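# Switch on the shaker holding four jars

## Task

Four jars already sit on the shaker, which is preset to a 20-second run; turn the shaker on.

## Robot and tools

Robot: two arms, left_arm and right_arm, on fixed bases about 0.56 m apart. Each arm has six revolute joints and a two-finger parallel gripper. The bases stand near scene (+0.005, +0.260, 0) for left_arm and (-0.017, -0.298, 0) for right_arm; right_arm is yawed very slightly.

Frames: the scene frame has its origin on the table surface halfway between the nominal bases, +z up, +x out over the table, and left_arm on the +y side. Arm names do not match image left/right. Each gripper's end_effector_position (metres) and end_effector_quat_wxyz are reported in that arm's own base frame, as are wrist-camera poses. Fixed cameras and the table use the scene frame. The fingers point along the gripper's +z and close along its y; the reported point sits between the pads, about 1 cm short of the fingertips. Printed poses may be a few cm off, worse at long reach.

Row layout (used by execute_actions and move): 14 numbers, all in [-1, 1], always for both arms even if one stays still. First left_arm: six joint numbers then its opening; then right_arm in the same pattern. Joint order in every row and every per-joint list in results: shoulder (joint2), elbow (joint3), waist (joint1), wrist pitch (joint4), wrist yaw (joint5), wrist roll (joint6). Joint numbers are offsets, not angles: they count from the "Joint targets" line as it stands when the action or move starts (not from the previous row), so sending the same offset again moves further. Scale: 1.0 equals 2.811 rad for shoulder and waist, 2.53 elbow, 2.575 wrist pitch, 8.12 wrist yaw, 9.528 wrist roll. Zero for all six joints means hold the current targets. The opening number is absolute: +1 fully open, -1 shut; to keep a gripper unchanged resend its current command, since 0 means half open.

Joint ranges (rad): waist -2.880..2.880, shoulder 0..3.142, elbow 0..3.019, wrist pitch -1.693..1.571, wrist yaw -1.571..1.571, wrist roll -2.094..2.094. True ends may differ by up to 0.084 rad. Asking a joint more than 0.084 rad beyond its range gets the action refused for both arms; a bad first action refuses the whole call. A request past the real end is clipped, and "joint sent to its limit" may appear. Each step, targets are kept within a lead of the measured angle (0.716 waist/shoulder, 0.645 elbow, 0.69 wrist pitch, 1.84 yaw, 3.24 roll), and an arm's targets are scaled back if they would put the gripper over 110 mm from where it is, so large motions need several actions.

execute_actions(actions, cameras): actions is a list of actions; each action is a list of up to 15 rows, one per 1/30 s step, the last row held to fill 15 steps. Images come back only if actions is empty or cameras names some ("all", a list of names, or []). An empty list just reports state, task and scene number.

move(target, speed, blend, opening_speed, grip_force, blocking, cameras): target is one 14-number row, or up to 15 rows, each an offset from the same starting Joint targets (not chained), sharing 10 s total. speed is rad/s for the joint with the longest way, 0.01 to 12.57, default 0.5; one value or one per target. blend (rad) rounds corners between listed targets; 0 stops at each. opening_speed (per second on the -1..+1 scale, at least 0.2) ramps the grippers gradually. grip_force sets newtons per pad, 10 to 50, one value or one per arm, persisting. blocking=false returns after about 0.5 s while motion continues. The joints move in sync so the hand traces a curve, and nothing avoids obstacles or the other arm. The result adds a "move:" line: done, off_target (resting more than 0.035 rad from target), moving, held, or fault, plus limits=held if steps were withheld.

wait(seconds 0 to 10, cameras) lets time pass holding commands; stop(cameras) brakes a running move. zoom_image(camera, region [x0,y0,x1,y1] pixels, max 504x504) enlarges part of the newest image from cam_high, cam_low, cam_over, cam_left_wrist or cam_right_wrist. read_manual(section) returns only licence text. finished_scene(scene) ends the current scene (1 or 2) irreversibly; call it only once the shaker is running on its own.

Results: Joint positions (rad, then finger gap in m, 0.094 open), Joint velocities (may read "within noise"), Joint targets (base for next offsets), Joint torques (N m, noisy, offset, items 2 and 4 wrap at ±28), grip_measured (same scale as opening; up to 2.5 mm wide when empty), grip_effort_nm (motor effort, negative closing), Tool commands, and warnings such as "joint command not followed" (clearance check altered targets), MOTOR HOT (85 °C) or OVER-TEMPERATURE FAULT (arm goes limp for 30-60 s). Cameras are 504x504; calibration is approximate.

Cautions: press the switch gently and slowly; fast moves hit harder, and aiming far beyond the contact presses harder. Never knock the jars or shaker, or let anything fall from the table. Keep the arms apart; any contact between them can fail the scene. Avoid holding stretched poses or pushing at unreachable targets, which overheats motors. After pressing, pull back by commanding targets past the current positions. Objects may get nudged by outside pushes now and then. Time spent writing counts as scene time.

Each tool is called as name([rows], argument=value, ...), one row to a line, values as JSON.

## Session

execute_actions(actions=[])

Scene clock: 0.00 s.
left_arm: end_effector_position=(+0.7743, +0.0944, +0.3687) grip_measured=+1.000 grip_effort_nm=n/a end_effector_quat_wxyz=(+0.585, -0.447, +0.655, +0.171) | right_arm: end_effector_position=(+0.5683, +0.0134, +0.1746) grip_measured=+1.000 grip_effort_nm=n/a end_effector_quat_wxyz=(+0.492, +0.080, +0.865, -0.067)
Joint names: [shoulder, elbow, waist, wrist pitch, wrist yaw, wrist roll]
Joint positions: left_arm=[1.932 1.889 -0.053 -0.379 -0.891 -0.649 0.094] | right_arm=[1.452 0.863 0.112 0.031 0.292 0.134 0.094]
Joint velocities: within noise
Joint torques (N m): no reading
Heat: left arm: hottest elbow 35 °C; right arm: hottest elbow 35 °C.
Joint targets: left_arm=[1.937 1.914 -0.052 -0.376 -0.891 -0.649] | right_arm=[1.447 0.889 0.112 0.037 0.292 0.134]
Tool commands: left_gripper/opening=+1.0 right_gripper/opening=+1.0
camera_calibration:
cam_left_wrist: T_world_to_cam=[[0.788153, -0.549763, 0.276722, -0.658331], [-0.207797, -0.660888, -0.721143, 0.526248], [0.579341, 0.510869, -0.63512, -0.176545], [0, 0, 0, 1]] pos_world=[0.730498, 0.0760562, 0.449548]
cam_right_wrist: T_world_to_cam=[[-0.199645, -0.978597, 0.049906, 0.117515], [-0.822764, 0.139757, -0.550933, 0.598494], [0.532166, -0.151052, -0.833056, -0.0692164], [0, 0, 0, 1]] pos_world=[0.552715, 0.0209009, 0.266204]

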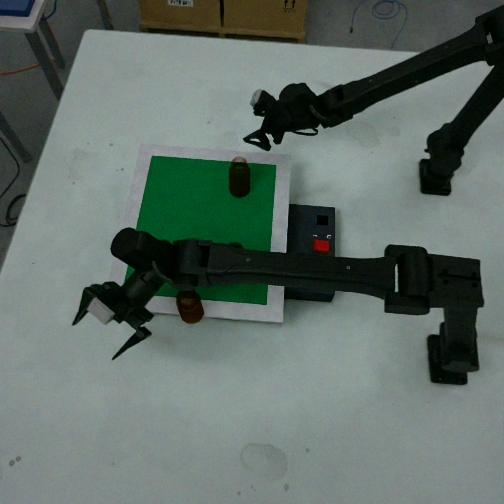

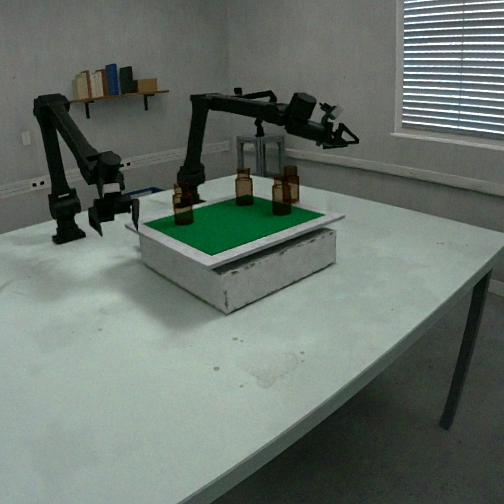

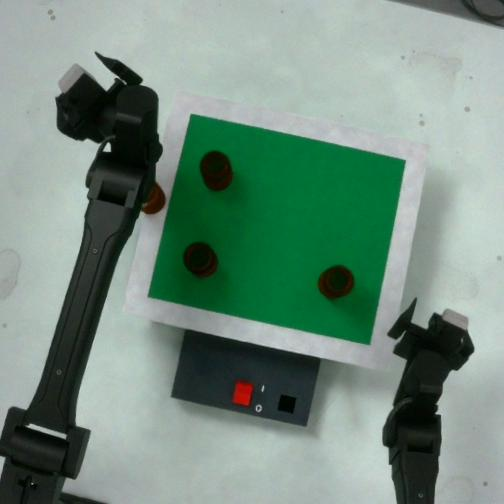

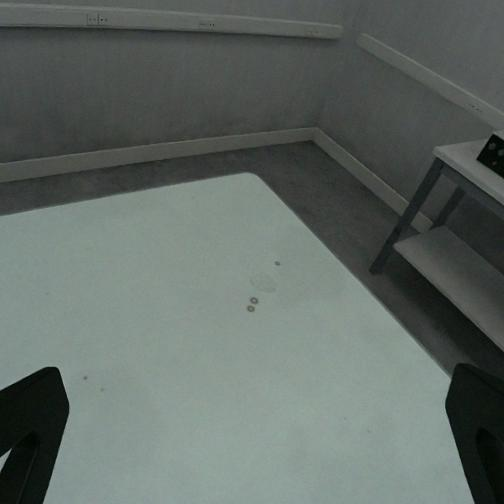

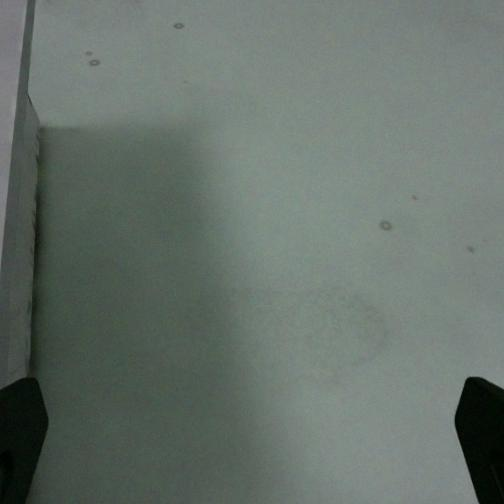

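zoom_image(camera="cam_over", region=[110, 140, 260, 290])

zoom_image(camera="cam_high", region=[80, 200, 260, 380])

zoom_image(camera="cam_low", region=[150, 80, 370, 270])

Scaled by 3.360 from the camera's 504x504 image, which has a finer 720x720 frame.

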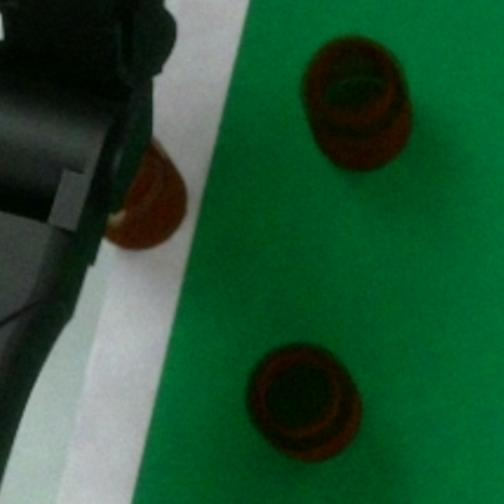

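Scaled by 2.800 from the camera's 504x504 image, which has a finer 720x720 frame.

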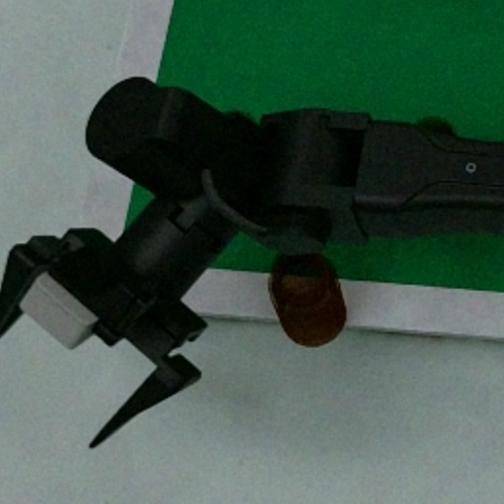

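Scaled by 2.291 from the camera's 504x504 image, which has a finer 720x720 frame.

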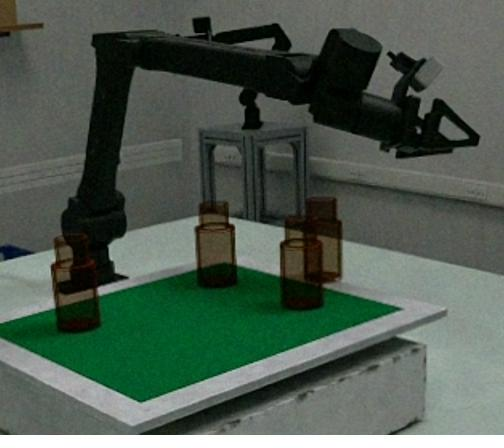

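move([
  [-0.0370, 0.0798, 0.0085, -0.4093, 0.1097, 0.0681, 1.0, 0.0206, 0.2435, -0.0398, -0.6008, -0.0360, -0.0875, -0.95],
  [-0.0370, 0.0798, 0.0085, -0.4093, 0.1097, 0.0681, 1.0, 0.0615, 0.1822, 0.2138, -0.5184, -0.0360, -0.1715, -0.95],
], speed=[0.9, 0.7], blend=[0.1, 0], opening_speed=1.0, cameras=["all"])

zoom_image(camera="cam_left_wrist", region=[100, 120, 400, 420])

zoom_image(camera="cam_low", region=[210, 90, 330, 210])

zoom_image(camera="cam_high", region=[120, 220, 260, 360])

Scene clock: 71.43 s.
left_arm: end_effector_position=(+0.6505, -0.0252, +0.3323) grip_measured=+1.000 grip_effort_nm=0.01 end_effector_quat_wxyz=(+0.187, +0.012, +0.982, -0.003) | right_arm: end_effector_position=(+0.3582, +0.3121, +0.1575) grip_measured=-0.948 grip_effort_nm=-0.13 end_effector_quat_wxyz=(+0.002, +0.893, -0.449, -0.001)
Joint names: [shoulder, elbow, waist, wrist pitch, wrist yaw, wrist roll]
Joint positions: left_arm=[1.838 2.063 -0.039 -1.419 -0.004 -0.014 0.094] | right_arm=[1.618 1.353 0.718 -1.31 0.001 -1.492 0.002]
Joint torques (N m): left_arm=[-18.67 11.62 1.9 -0.12 0.23 0.18] | right_arm=[-13.33 8.87 1.44 0.99 -0.09 -0.07]
Heat: left arm: hottest elbow 42 °C; right arm: hottest elbow 38 °C.
Joint targets: left_arm=[1.833 2.116 -0.029 -1.430 0.000 0.000] | right_arm=[1.619 1.350 0.713 -1.298 0.000 -1.500]
move: off_target (left_arm); left_arm: the elbow is farthest, 0.053 rad from its target
camera_calibration:
cam_left_wrist: T_world_to_cam=[[-0.0440445, -0.998996, -0.0082365, 0.00825001], [-0.996381, 0.0433263, 0.0731282, 0.662072], [-0.0726979, 0.0114276, -0.997289, 0.465119], [0, 0, 0, 1]] pos_world=[0.693852, -0.0257585, 0.415509]
cam_right_wrist: T_world_to_cam=[[0.795146, 0.606416, -0.00159183, -0.474201], [0.545466, -0.714075, 0.438822, -0.00505927], [0.264972, -0.349795, -0.898573, 0.24162], [0, 0, 0, 1]] pos_world=[0.315796, 0.368468, 0.218579]

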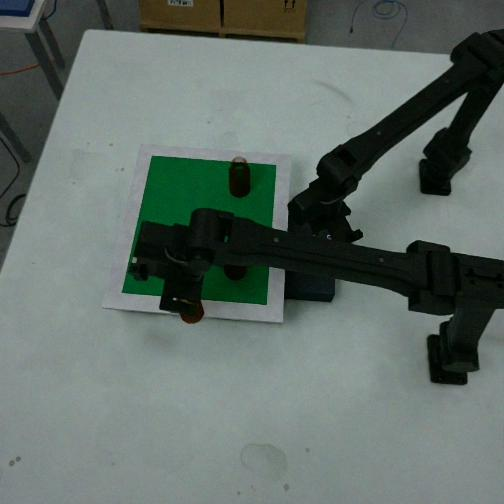

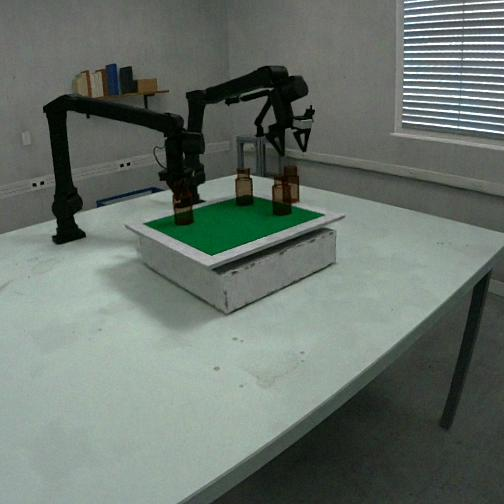

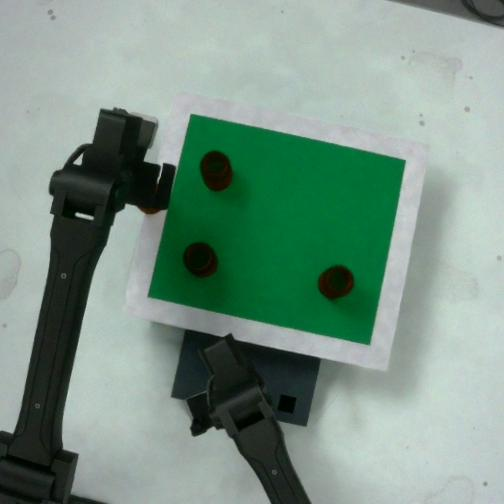

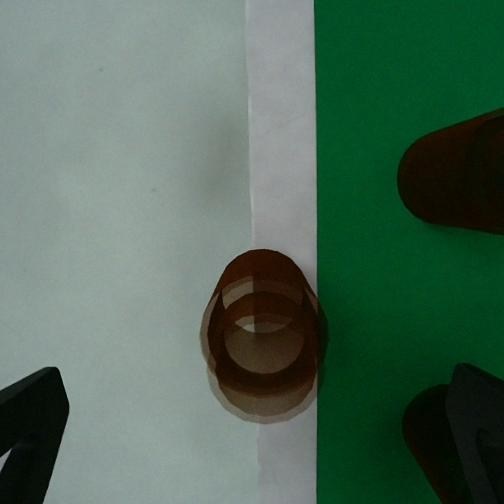

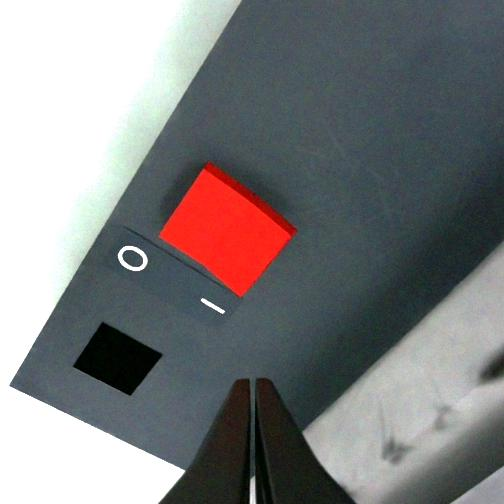

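Scaled by 1.680 from the camera's 504x504 image, which has a finer 720x720 frame.

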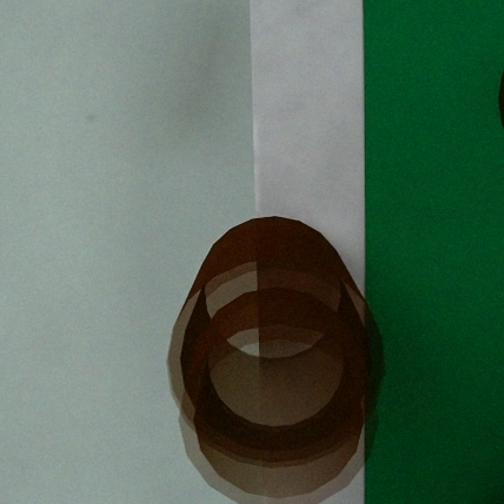

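Scaled by 4.200 from the camera's 504x504 image, which has a finer 720x720 frame.

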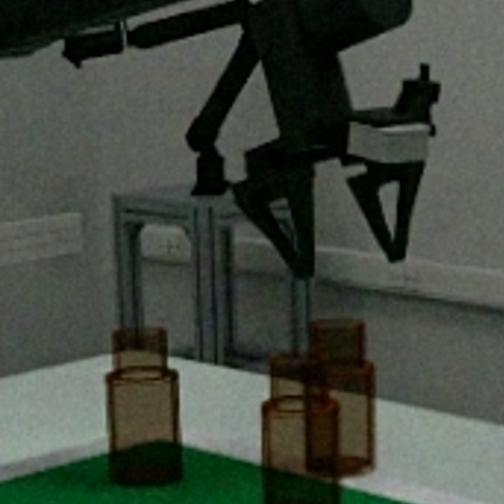

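Scaled by 3.600 from the camera's 504x504 image, which has a finer 720x720 frame.

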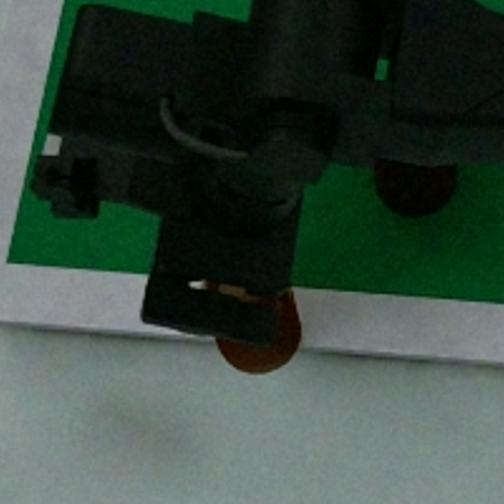

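move([
  [-0.0185, -0.1585, -0.0078, 0.1204, 0, 0, 0.7, 0.0096, -0.0281, 0.0032, 0.0377, 0, 0, -0.95],
  [-0.0185, -0.1585, -0.0078, 0.1204, 0, 0, -0.35, 0.0096, -0.0281, 0.0032, 0.0377, 0, 0, -0.95],
], speed=0.3, opening_speed=0.6, grip_force=[25, 50], cameras=["cam_low", "cam_high", "cam_left_wrist", "cam_right_wrist"])

zoom_image(camera="cam_low", region=[220, 110, 320, 210])

zoom_image(camera="cam_right_wrist", region=[130, 170, 380, 420])

Scene clock: 110.40 s.
left_arm: end_effector_position=(+0.6407, -0.0269, +0.2265) grip_measured=+0.160 grip_effort_nm=-0.51 end_effector_quat_wxyz=(+0.182, +0.013, +0.983, -0.004) | right_arm: end_effector_position=(+0.3575, +0.3115, +0.1226) grip_measured=-0.948 grip_effort_nm=-0.13 end_effector_quat_wxyz=(-0.001, +0.893, -0.449, +0.001)
Joint names: [shoulder, elbow, waist, wrist pitch, wrist yaw, wrist roll]
Joint positions: left_arm=[1.793 1.722 -0.042 -1.134 -0.003 -0.014 0.054] | right_arm=[1.639 1.283 0.718 -1.213 0.001 -1.492 0.002]
Joint torques (N m): left_arm=[-18.61 7.32 -0.03 0.84 0.2 0.15] | right_arm=[-12.81 8.47 2.2 0.98 -0.09 -0.06]
Heat: left arm: hottest elbow 45 °C; right arm: hottest elbow 38 °C.
Joint targets: left_arm=[1.781 1.715 -0.051 -1.119 -0.001 0.000] | right_arm=[1.647 1.279 0.722 -1.201 0.000 -1.500]
grip_force (N): 25, 50
move: done
camera_calibration:
cam_left_wrist: T_world_to_cam=[[-0.0475962, -0.998841, -0.00717754, 0.00718488], [-0.995355, 0.0468256, 0.0841195, 0.657024], [-0.0836859, 0.011148, -0.99643, 0.365714], [0, 0, 0, 1]] pos_world=[0.684919, -0.0276659, 0.309191]
cam_right_wrist: T_world_to_cam=[[0.79493, 0.606681, 0.00491876, -0.474075], [0.543574, -0.715796, 0.438365, 0.0115249], [0.269469, -0.345796, -0.898783, 0.207393], [0, 0, 0, 1]] pos_world=[0.314706, 0.367577, 0.183681]
Images, in order (width x height): cam_high 504x504, cam_low 504x504, cam_left_wrist 504x504, cam_right_wrist 504x504.

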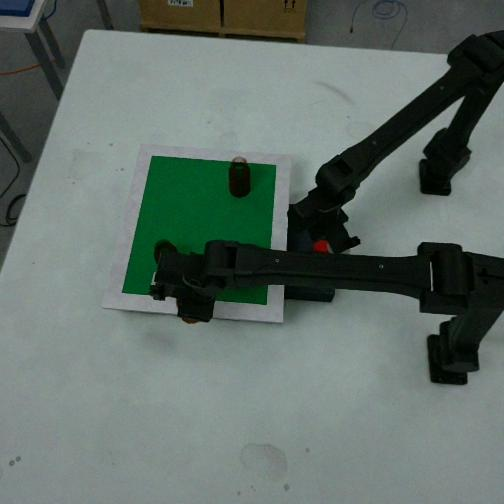

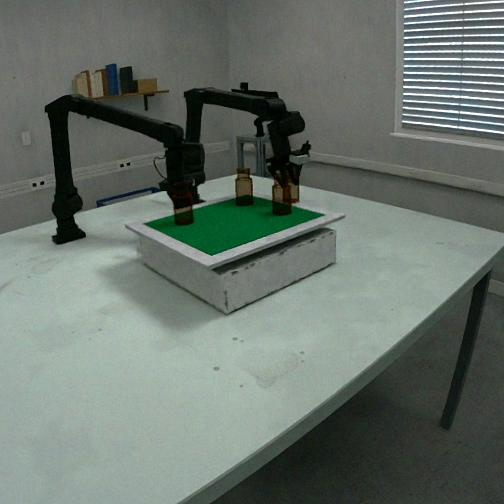

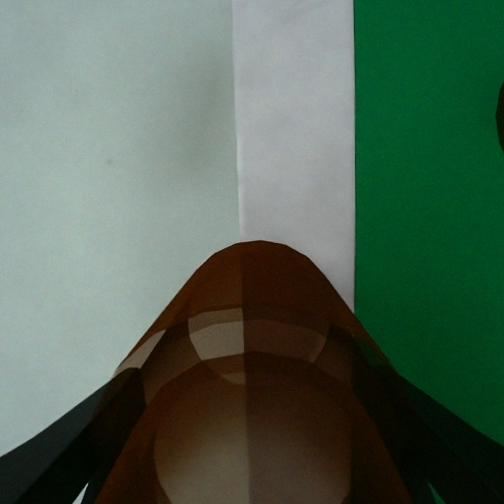

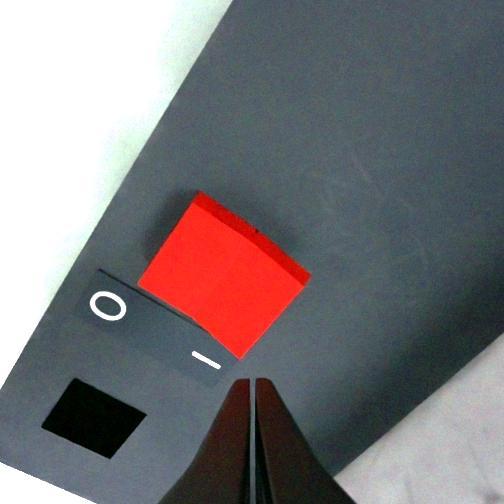

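Scaled by 5.040 from the camera's 504x504 image, which has a finer 720x720 frame.

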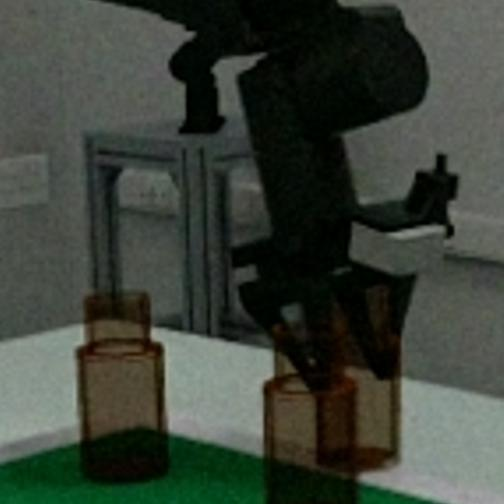

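Scaled by 2.016 from the camera's 504x504 image, which has a finer 720x720 frame.

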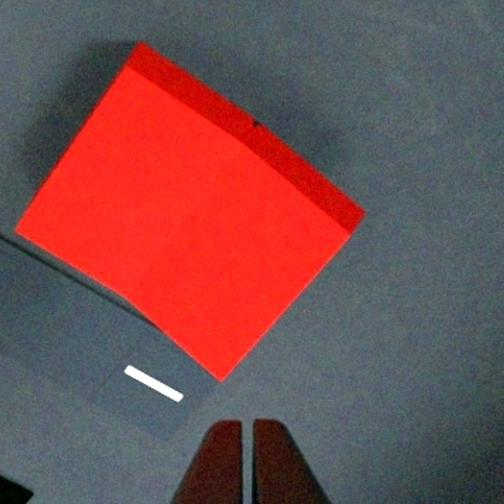

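move([
  [0.0196, 0.1648, 0, -0.1367, 0, 0, -0.35, 0, 0, 0, 0, 0, 0, -0.95],
  [0.0804, 0.2680, -0.1113, -0.1713, 0, 0, -0.35, 0, 0, 0, 0, 0, 0, -0.95],
  [0.0480, 0.0794, -0.1113, -0.0272, 0, 0, -0.35, 0, 0, 0, 0, 0, 0, -0.95],
], speed=[0.35, 0.4, 0.3], blend=[0.06, 0.02, 0], cameras=["cam_low", "cam_high", "cam_over", "cam_left_wrist"])

zoom_image(camera="cam_low", region=[160, 110, 320, 270])

zoom_image(camera="cam_high", region=[120, 150, 280, 310])

Scene clock: 147.63 s.
left_arm: end_effector_position=(+0.6408, -0.2495, +0.2296) grip_measured=+0.159 grip_effort_nm=-0.56 end_effector_quat_wxyz=(+0.178, +0.175, +0.968, -0.034) | right_arm: end_effector_position=(+0.3575, +0.3115, +0.1226) grip_measured=-0.948 grip_effort_nm=-0.13 end_effector_quat_wxyz=(-0.001, +0.893, -0.449, +0.001)
Joint names: [shoulder, elbow, waist, wrist pitch, wrist yaw, wrist roll]
Joint positions: left_arm=[1.927 1.926 -0.371 -1.206 -0.002 -0.013 0.054] | right_arm=[1.639 1.283 0.718 -1.213 0.001 -1.492 0.002]
Joint torques (N m): left_arm=[-20.6 7.17 1.49 0.83 0.11 0.14] | right_arm=[-12.92 8.44 2.2 1.01 -0.09 -0.06]
Heat: left arm: hottest elbow 42 °C; right arm: hottest elbow 38 °C.
Joint targets: left_arm=[1.916 1.916 -0.363 -1.190 0.000 0.000] | right_arm=[1.647 1.279 0.722 -1.201 0.000 -1.500]
grip_force (N): 25, 50
move: done
camera_calibration:
cam_left_wrist: T_world_to_cam=[[-0.369455, -0.929227, -0.00625782, 0.00832885], [-0.925971, 0.367579, 0.0863894, 0.702264], [-0.0779751, 0.0377116, -0.996242, 0.37421], [0, 0, 0, 1]] pos_world=[0.682532, -0.26451, 0.312187]
Images, in order (width x height): cam_high 504x504, cam_low 504x504, cam_over 504x504, cam_left_wrist 504x504.

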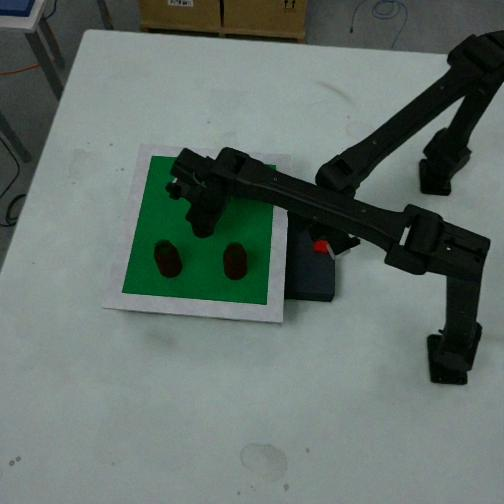

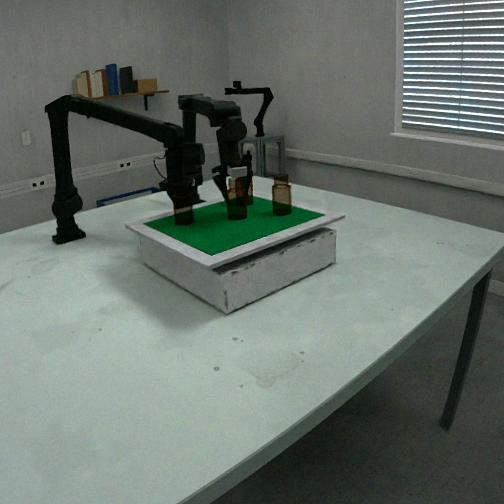

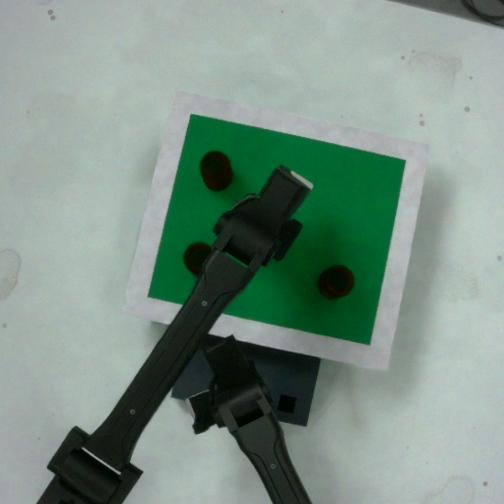

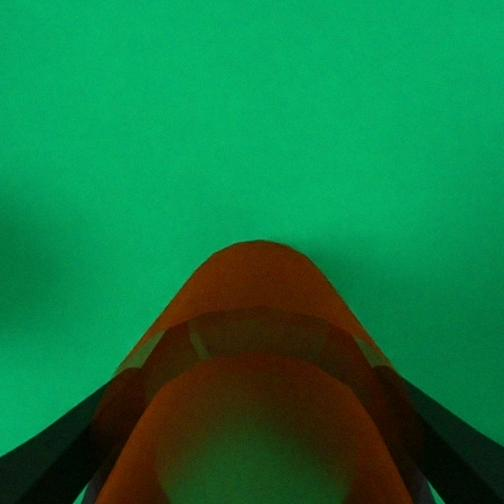

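Scaled by 3.150 from the camera's 504x504 image, which has a finer 720x720 frame.

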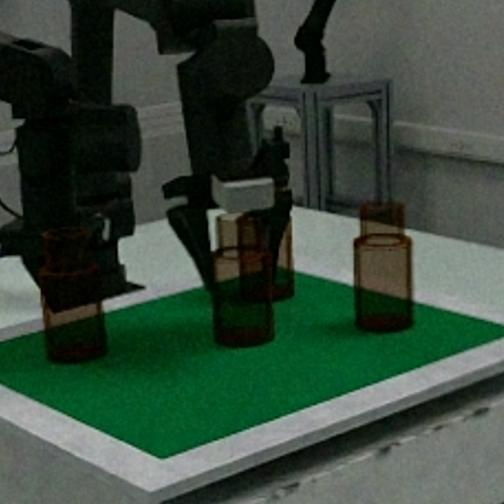

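Scaled by 3.150 from the camera's 504x504 image, which has a finer 720x720 frame.

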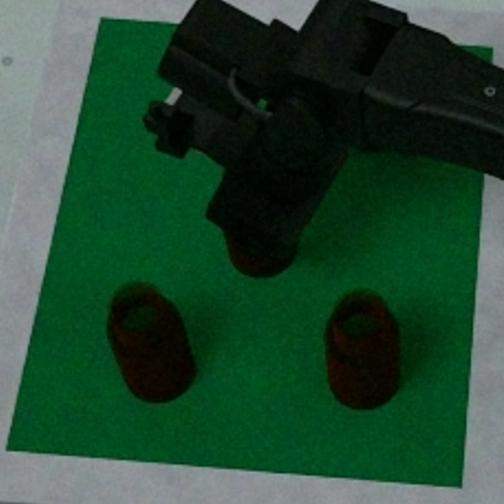

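move([
  [0, -0.0055, 0, 0, 0, 0, -0.35, 0, 0, 0, 0, 0, 0, -0.95],
  [0, -0.0055, 0, 0, 0, 0, 0.6, 0, 0, 0, 0, 0, 0, -0.95],
  [0.0199, 0.1342, 0, -0.1041, 0, 0, 0.6, 0, 0, 0, 0, 0, 0, -0.95],
  [0.0199, 0.1342, 0.1825, -0.1041, 0, 0, 0.6, 0, 0, 0, 0, 0, 0, -0.95],
], speed=[0.2, 0.2, 0.3, 0.4], blend=[0, 0, 0.02, 0], opening_speed=0.5, cameras=["cam_low", "cam_over"])

Scene clock: 165.20 s.
left_arm: end_effector_position=(+0.6783, +0.1069, +0.3199) grip_measured=+0.598 grip_effort_nm=0.12 end_effector_quat_wxyz=(+0.185, -0.083, +0.979, +0.014) | right_arm: end_effector_position=(+0.3575, +0.3115, +0.1226) grip_measured=-0.948 grip_effort_nm=-0.13 end_effector_quat_wxyz=(-0.001, +0.893, -0.449, +0.001)
Joint names: [shoulder, elbow, waist, wrist pitch, wrist yaw, wrist roll]
Joint positions: left_arm=[1.953 2.202 0.157 -1.446 -0.002 -0.013 0.075] | right_arm=[1.639 1.283 0.718 -1.213 0.001 -1.492 0.002]
Joint torques (N m): left_arm=[-18.43 11.67 0.15 -0.18 0.14 0.15] | right_arm=[-12.92 8.44 2.2 0.99 -0.09 -0.06]
Heat: left arm: hottest elbow 41 °C; right arm: hottest elbow 38 °C.
Joint targets: left_arm=[1.972 2.255 0.150 -1.458 -0.001 0.000] | right_arm=[1.647 1.279 0.722 -1.201 0.000 -1.500]
grip_force (N): 25, 50
move: off_target (left_arm); left_arm: the elbow is farthest, 0.054 rad from its target
Images, in order (width x height): cam_low 504x504, cam_over 504x504.

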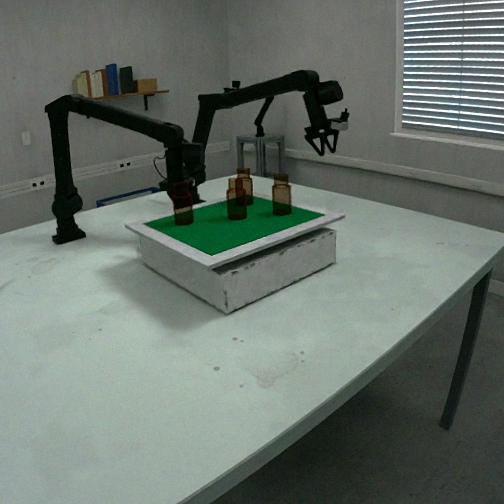

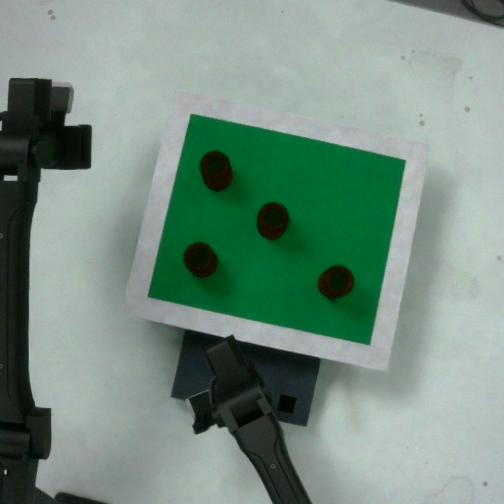

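move(target=[0, 0, 0, 0, 0, 0, 0.6, 0.0113, -0.0286, 0, 0.0404, 0, 0, -0.95], speed=0.055, cameras=["cam_over", "cam_right_wrist"])

Scene clock: 171.67 s.
left_arm: end_effector_position=(+0.6783, +0.1069, +0.3199) grip_measured=+0.598 grip_effort_nm=0.12 end_effector_quat_wxyz=(+0.185, -0.083, +0.979, +0.014) | right_arm: end_effector_position=(+0.3572, +0.3112, +0.0904) grip_measured=-0.948 grip_effort_nm=-0.12 end_effector_quat_wxyz=(-0.009, +0.893, -0.449, +0.004)
Joint names: [shoulder, elbow, waist, wrist pitch, wrist yaw, wrist roll]
Joint positions: left_arm=[1.953 2.202 0.157 -1.446 -0.002 -0.013 0.075] | right_arm=[1.661 1.22 0.718 -1.11 0.001 -1.492 0.002]
Joint torques (N m): left_arm=[-18.43 11.58 -0.09 -0.16 0.11 0.14] | right_arm=[-11.93 7.47 2.32 1.1 -0.09 -0.06]
Heat: left arm: hottest elbow 41 °C; right arm: hottest elbow 38 °C.
Joint targets: left_arm=[1.972 2.255 0.150 -1.458 -0.001 0.000] | right_arm=[1.679 1.207 0.722 -1.097 0.000 -1.500]
grip_force (N): 25, 50
move: off_target (left_arm); left_arm: the elbow is farthest, 0.053 rad from its target
camera_calibration:
cam_right_wrist: T_world_to_cam=[[0.794745, 0.606557, 0.0216571, -0.474905], [0.538046, -0.720592, 0.437325, 0.0291272], [0.280869, -0.335909, -0.899043, 0.171339], [0, 0, 0, 1]] pos_world=[0.313633, 0.366601, 0.151588]
Images, in order (width x height): cam_over 504x504, cam_right_wrist 504x504.

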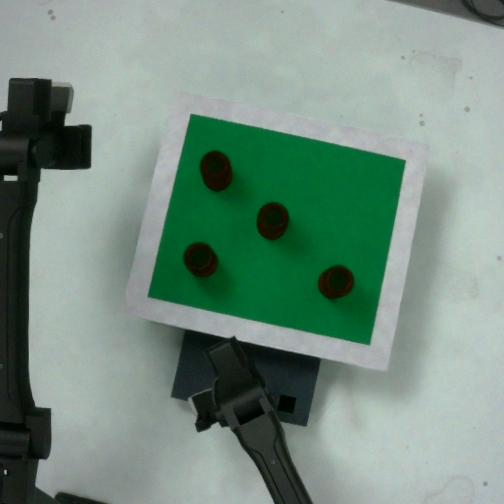

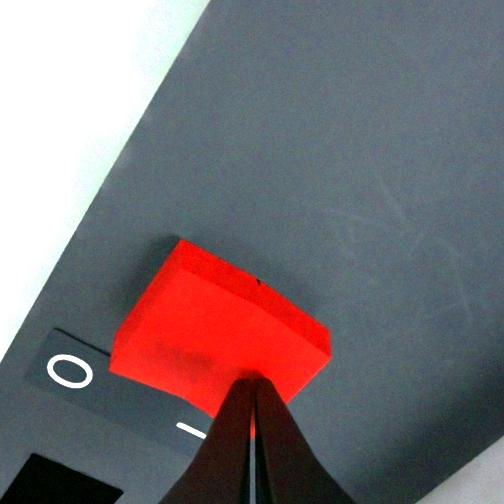

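move(target=[0, 0, 0, 0, 0, 0, 0.6, 0.0039, -0.0115, 0, 0.0155, 0, 0, -0.95], speed=0.04, cameras=["cam_over", "cam_right_wrist"])

Scene clock: 175.73 s.
left_arm: end_effector_position=(+0.6783, +0.1069, +0.3199) grip_measured=+0.598 grip_effort_nm=0.12 end_effector_quat_wxyz=(+0.185, -0.083, +0.979, +0.014) | right_arm: end_effector_position=(+0.3581, +0.3117, +0.0854) grip_measured=-0.948 grip_effort_nm=-0.12 end_effector_quat_wxyz=(-0.016, +0.893, -0.449, +0.008)
Joint names: [shoulder, elbow, waist, wrist pitch, wrist yaw, wrist roll]
Joint positions: left_arm=[1.953 2.202 0.157 -1.446 -0.002 -0.013 0.075] | right_arm=[1.66 1.204 0.718 -1.079 0.002 -1.493 0.002]
Joint torques (N m): left_arm=[-18.32 11.54 0.26 -0.12 0.13 0.15] | right_arm=[-11.05 6.32 2.2 1.39 -0.15 -0.05]
Heat: left arm: hottest elbow 42 °C; right arm: hottest elbow 38 °C.
Joint targets: left_arm=[1.972 2.255 0.150 -1.458 -0.001 0.000] | right_arm=[1.689 1.178 0.722 -1.057 -0.001 -1.500]
grip_force (N): 25, 50
move: off_target (left_arm); left_arm: the elbow is farthest, 0.053 rad from its target
camera_calibration:
cam_right_wrist: T_world_to_cam=[[0.793919, 0.606878, 0.0373024, -0.476998], [0.533004, -0.724173, 0.437584, 0.0340846], [0.292574, -0.327524, -0.898403, 0.159859], [0, 0, 0, 1]] pos_world=[0.31376, 0.36652, 0.146496]
Images, in order (width x height): cam_over 504x504, cam_right_wrist 504x504.

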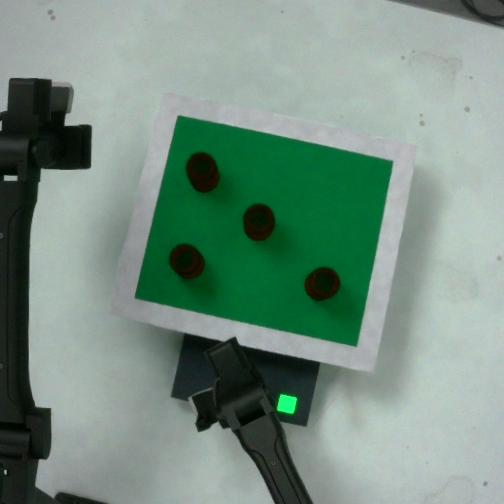

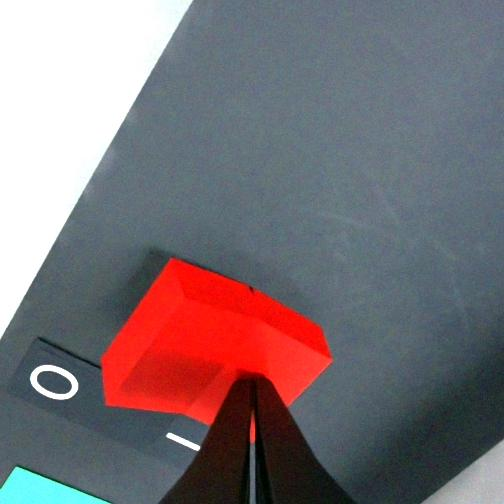

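move(target=[0,0,0,0,0,0,0.6,-0.0245,0.0877,0,-0.1021,0,0,-0.95], speed=0.3, cameras=["cam_over","cam_low","cam_right_wrist"])

Scene clock: 188.03 s.
left_arm: end_effector_position=(+0.6783, +0.1069, +0.3199) grip_measured=+0.598 grip_effort_nm=0.12 end_effector_quat_wxyz=(+0.185, -0.083, +0.979, +0.014) | right_arm: end_effector_position=(+0.3574, +0.3111, +0.1481) grip_measured=-0.948 grip_effort_nm=-0.11 end_effector_quat_wxyz=(+0.013, +0.894, -0.448, -0.004)
Joint names: [shoulder, elbow, waist, wrist pitch, wrist yaw, wrist roll]
Joint positions: left_arm=[1.953 2.202 0.157 -1.446 -0.002 -0.013 0.075] | right_arm=[1.635 1.348 0.718 -1.31 0.002 -1.494 0.002]
Joint torques (N m): left_arm=[-18.37 11.56 0.44 -0.18 0.12 0.14] | right_arm=[-14.86 13.5 2.26 0.09 -0.15 -0.05]
Heat: left arm: hottest elbow 42 °C; right arm: hottest elbow 38 °C.
Joint targets: left_arm=[1.972 2.255 0.150 -1.458 -0.001 0.000] | right_arm=[1.620 1.400 0.722 -1.320 0.000 -1.500]
grip_force (N): 25, 50
move: off_target (left_arm, right_arm); left_arm: the elbow is farthest, 0.053 rad from its target; right_arm: the elbow is farthest, 0.052 rad from its target
camera_calibration:
cam_right_wrist: T_world_to_cam=[[0.793774, 0.607755, -0.023578, -0.469597], [0.553739, -0.706103, 0.441352, -0.00707926], [0.251586, -0.36339, -0.897024, 0.24171], [0, 0, 0, 1]] pos_world=[0.315863, 0.368236, 0.208872]
Images, in order (width x height): cam_low 504x504, cam_over 504x504, cam_right_wrist 504x504.

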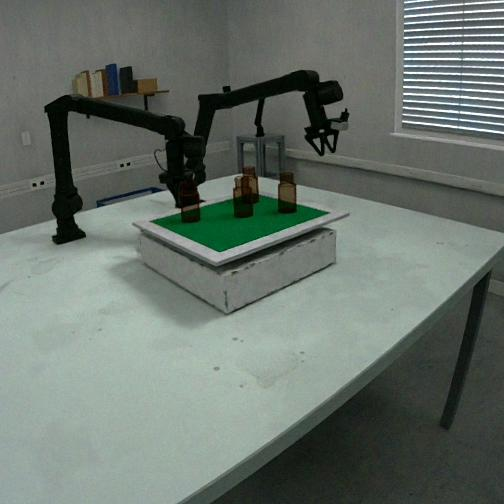

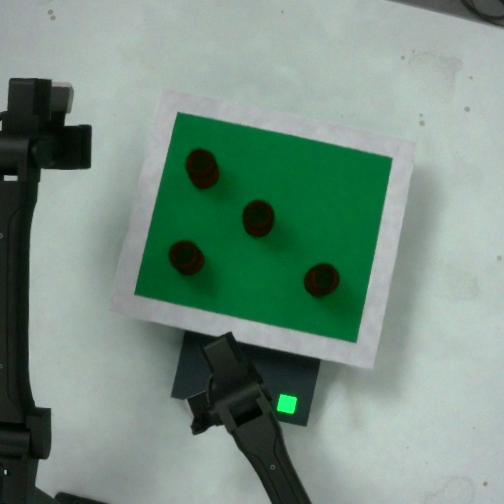

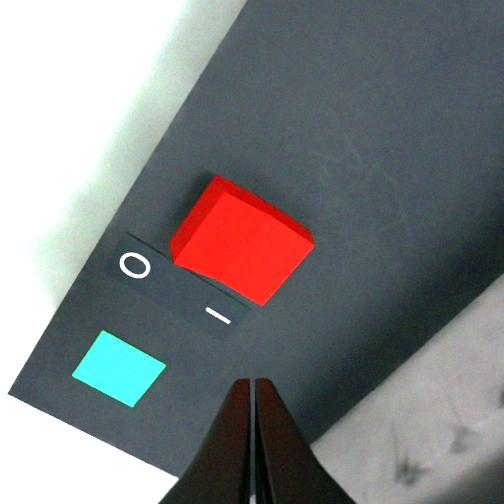

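wait(seconds=9.5, cameras=["cam_over","cam_low"])

wait(seconds=0.3, cameras=["cam_over"])

Scene clock: 199.60 s.
left_arm: end_effector_position=(+0.6783, +0.1069, +0.3199) grip_measured=+0.598 grip_effort_nm=0.12 end_effector_quat_wxyz=(+0.185, -0.083, +0.979, +0.014) | right_arm: end_effector_position=(+0.3574, +0.3111, +0.1481) grip_measured=-0.948 grip_effort_nm=-0.11 end_effector_quat_wxyz=(+0.013, +0.894, -0.448, -0.004)
Joint names: [shoulder, elbow, waist, wrist pitch, wrist yaw, wrist roll]
Joint positions: left_arm=[1.953 2.202 0.157 -1.446 -0.002 -0.013 0.075] | right_arm=[1.635 1.348 0.718 -1.31 0.002 -1.494 0.002]
Joint torques (N m): left_arm=[-18.49 11.6 0.26 -0.12 0.12 0.13] | right_arm=[-14.8 13.52 2.2 0.08 -0.14 -0.05]
Heat: left arm: hottest elbow 42 °C; right arm: hottest elbow 39 °C.
Joint targets: left_arm=[1.972 2.255 0.150 -1.458 -0.001 0.000] | right_arm=[1.620 1.400 0.722 -1.320 0.000 -1.500]
Tool commands: left_gripper/opening=+0.6 right_gripper/opening=-0.95
grip_force (N): 25, 50
wait: 9.50 s; at rest from the start
Images, in order (width x height): cam_low 504x504, cam_over 504x504.

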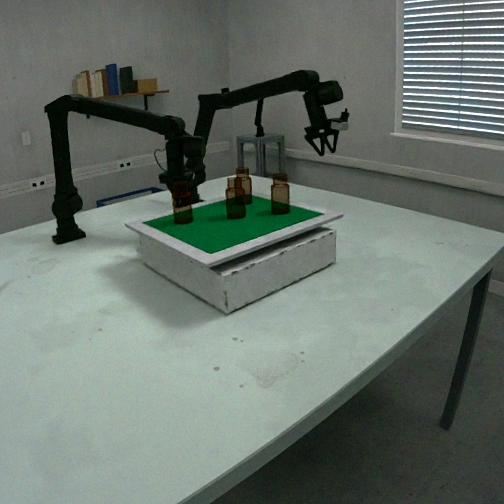

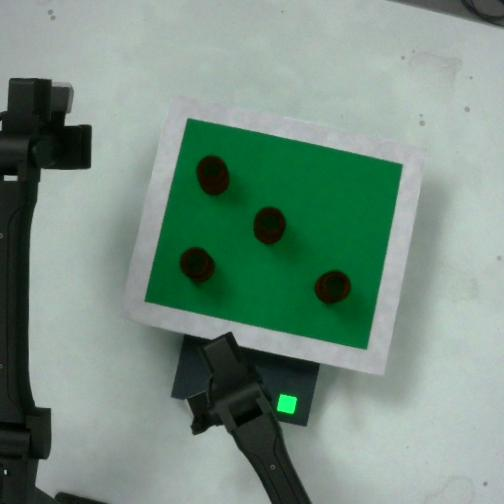

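Scene clock: 199.90 s.
left_arm: end_effector_position=(+0.6783, +0.1069, +0.3199) grip_measured=+0.598 grip_effort_nm=0.12 end_effector_quat_wxyz=(+0.185, -0.083, +0.979, +0.014) | right_arm: end_effector_position=(+0.3574, +0.3111, +0.1481) grip_measured=-0.948 grip_effort_nm=-0.11 end_effector_quat_wxyz=(+0.013, +0.894, -0.448, -0.004)
Joint names: [shoulder, elbow, waist, wrist pitch, wrist yaw, wrist roll]
Joint positions: left_arm=[1.953 2.202 0.157 -1.446 -0.002 -0.013 0.075] | right_arm=[1.635 1.348 0.718 -1.31 0.002 -1.494 0.002]
Joint torques (N m): left_arm=[-18.32 11.6 -0.03 -0.16 0.12 0.14] | right_arm=[-14.74 13.52 2.14 0.1 -0.15 -0.05]
Heat: left arm: hottest elbow 43 °C; right arm: hottest elbow 39 °C.
Joint targets: left_arm=[1.972 2.255 0.150 -1.458 -0.001 0.000] | right_arm=[1.620 1.400 0.722 -1.320 0.000 -1.500]
Tool commands: left_gripper/opening=+0.6 right_gripper/opening=-0.95
grip_force (N): 25, 50
wait: 0.30 s; at rest by 0.17 s
Images, in order (width x height): cam_over 504x504.

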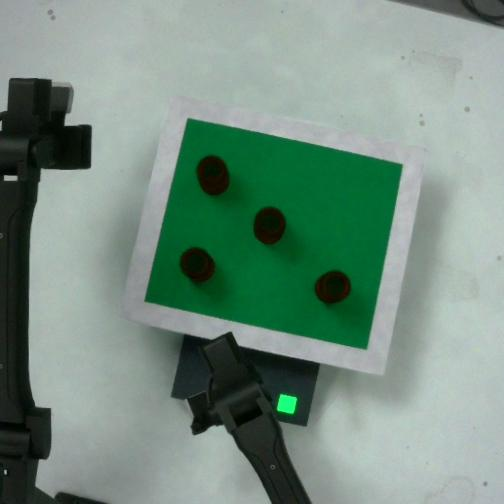

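finished_scene(scene=2)

The scene is finished: the task was done.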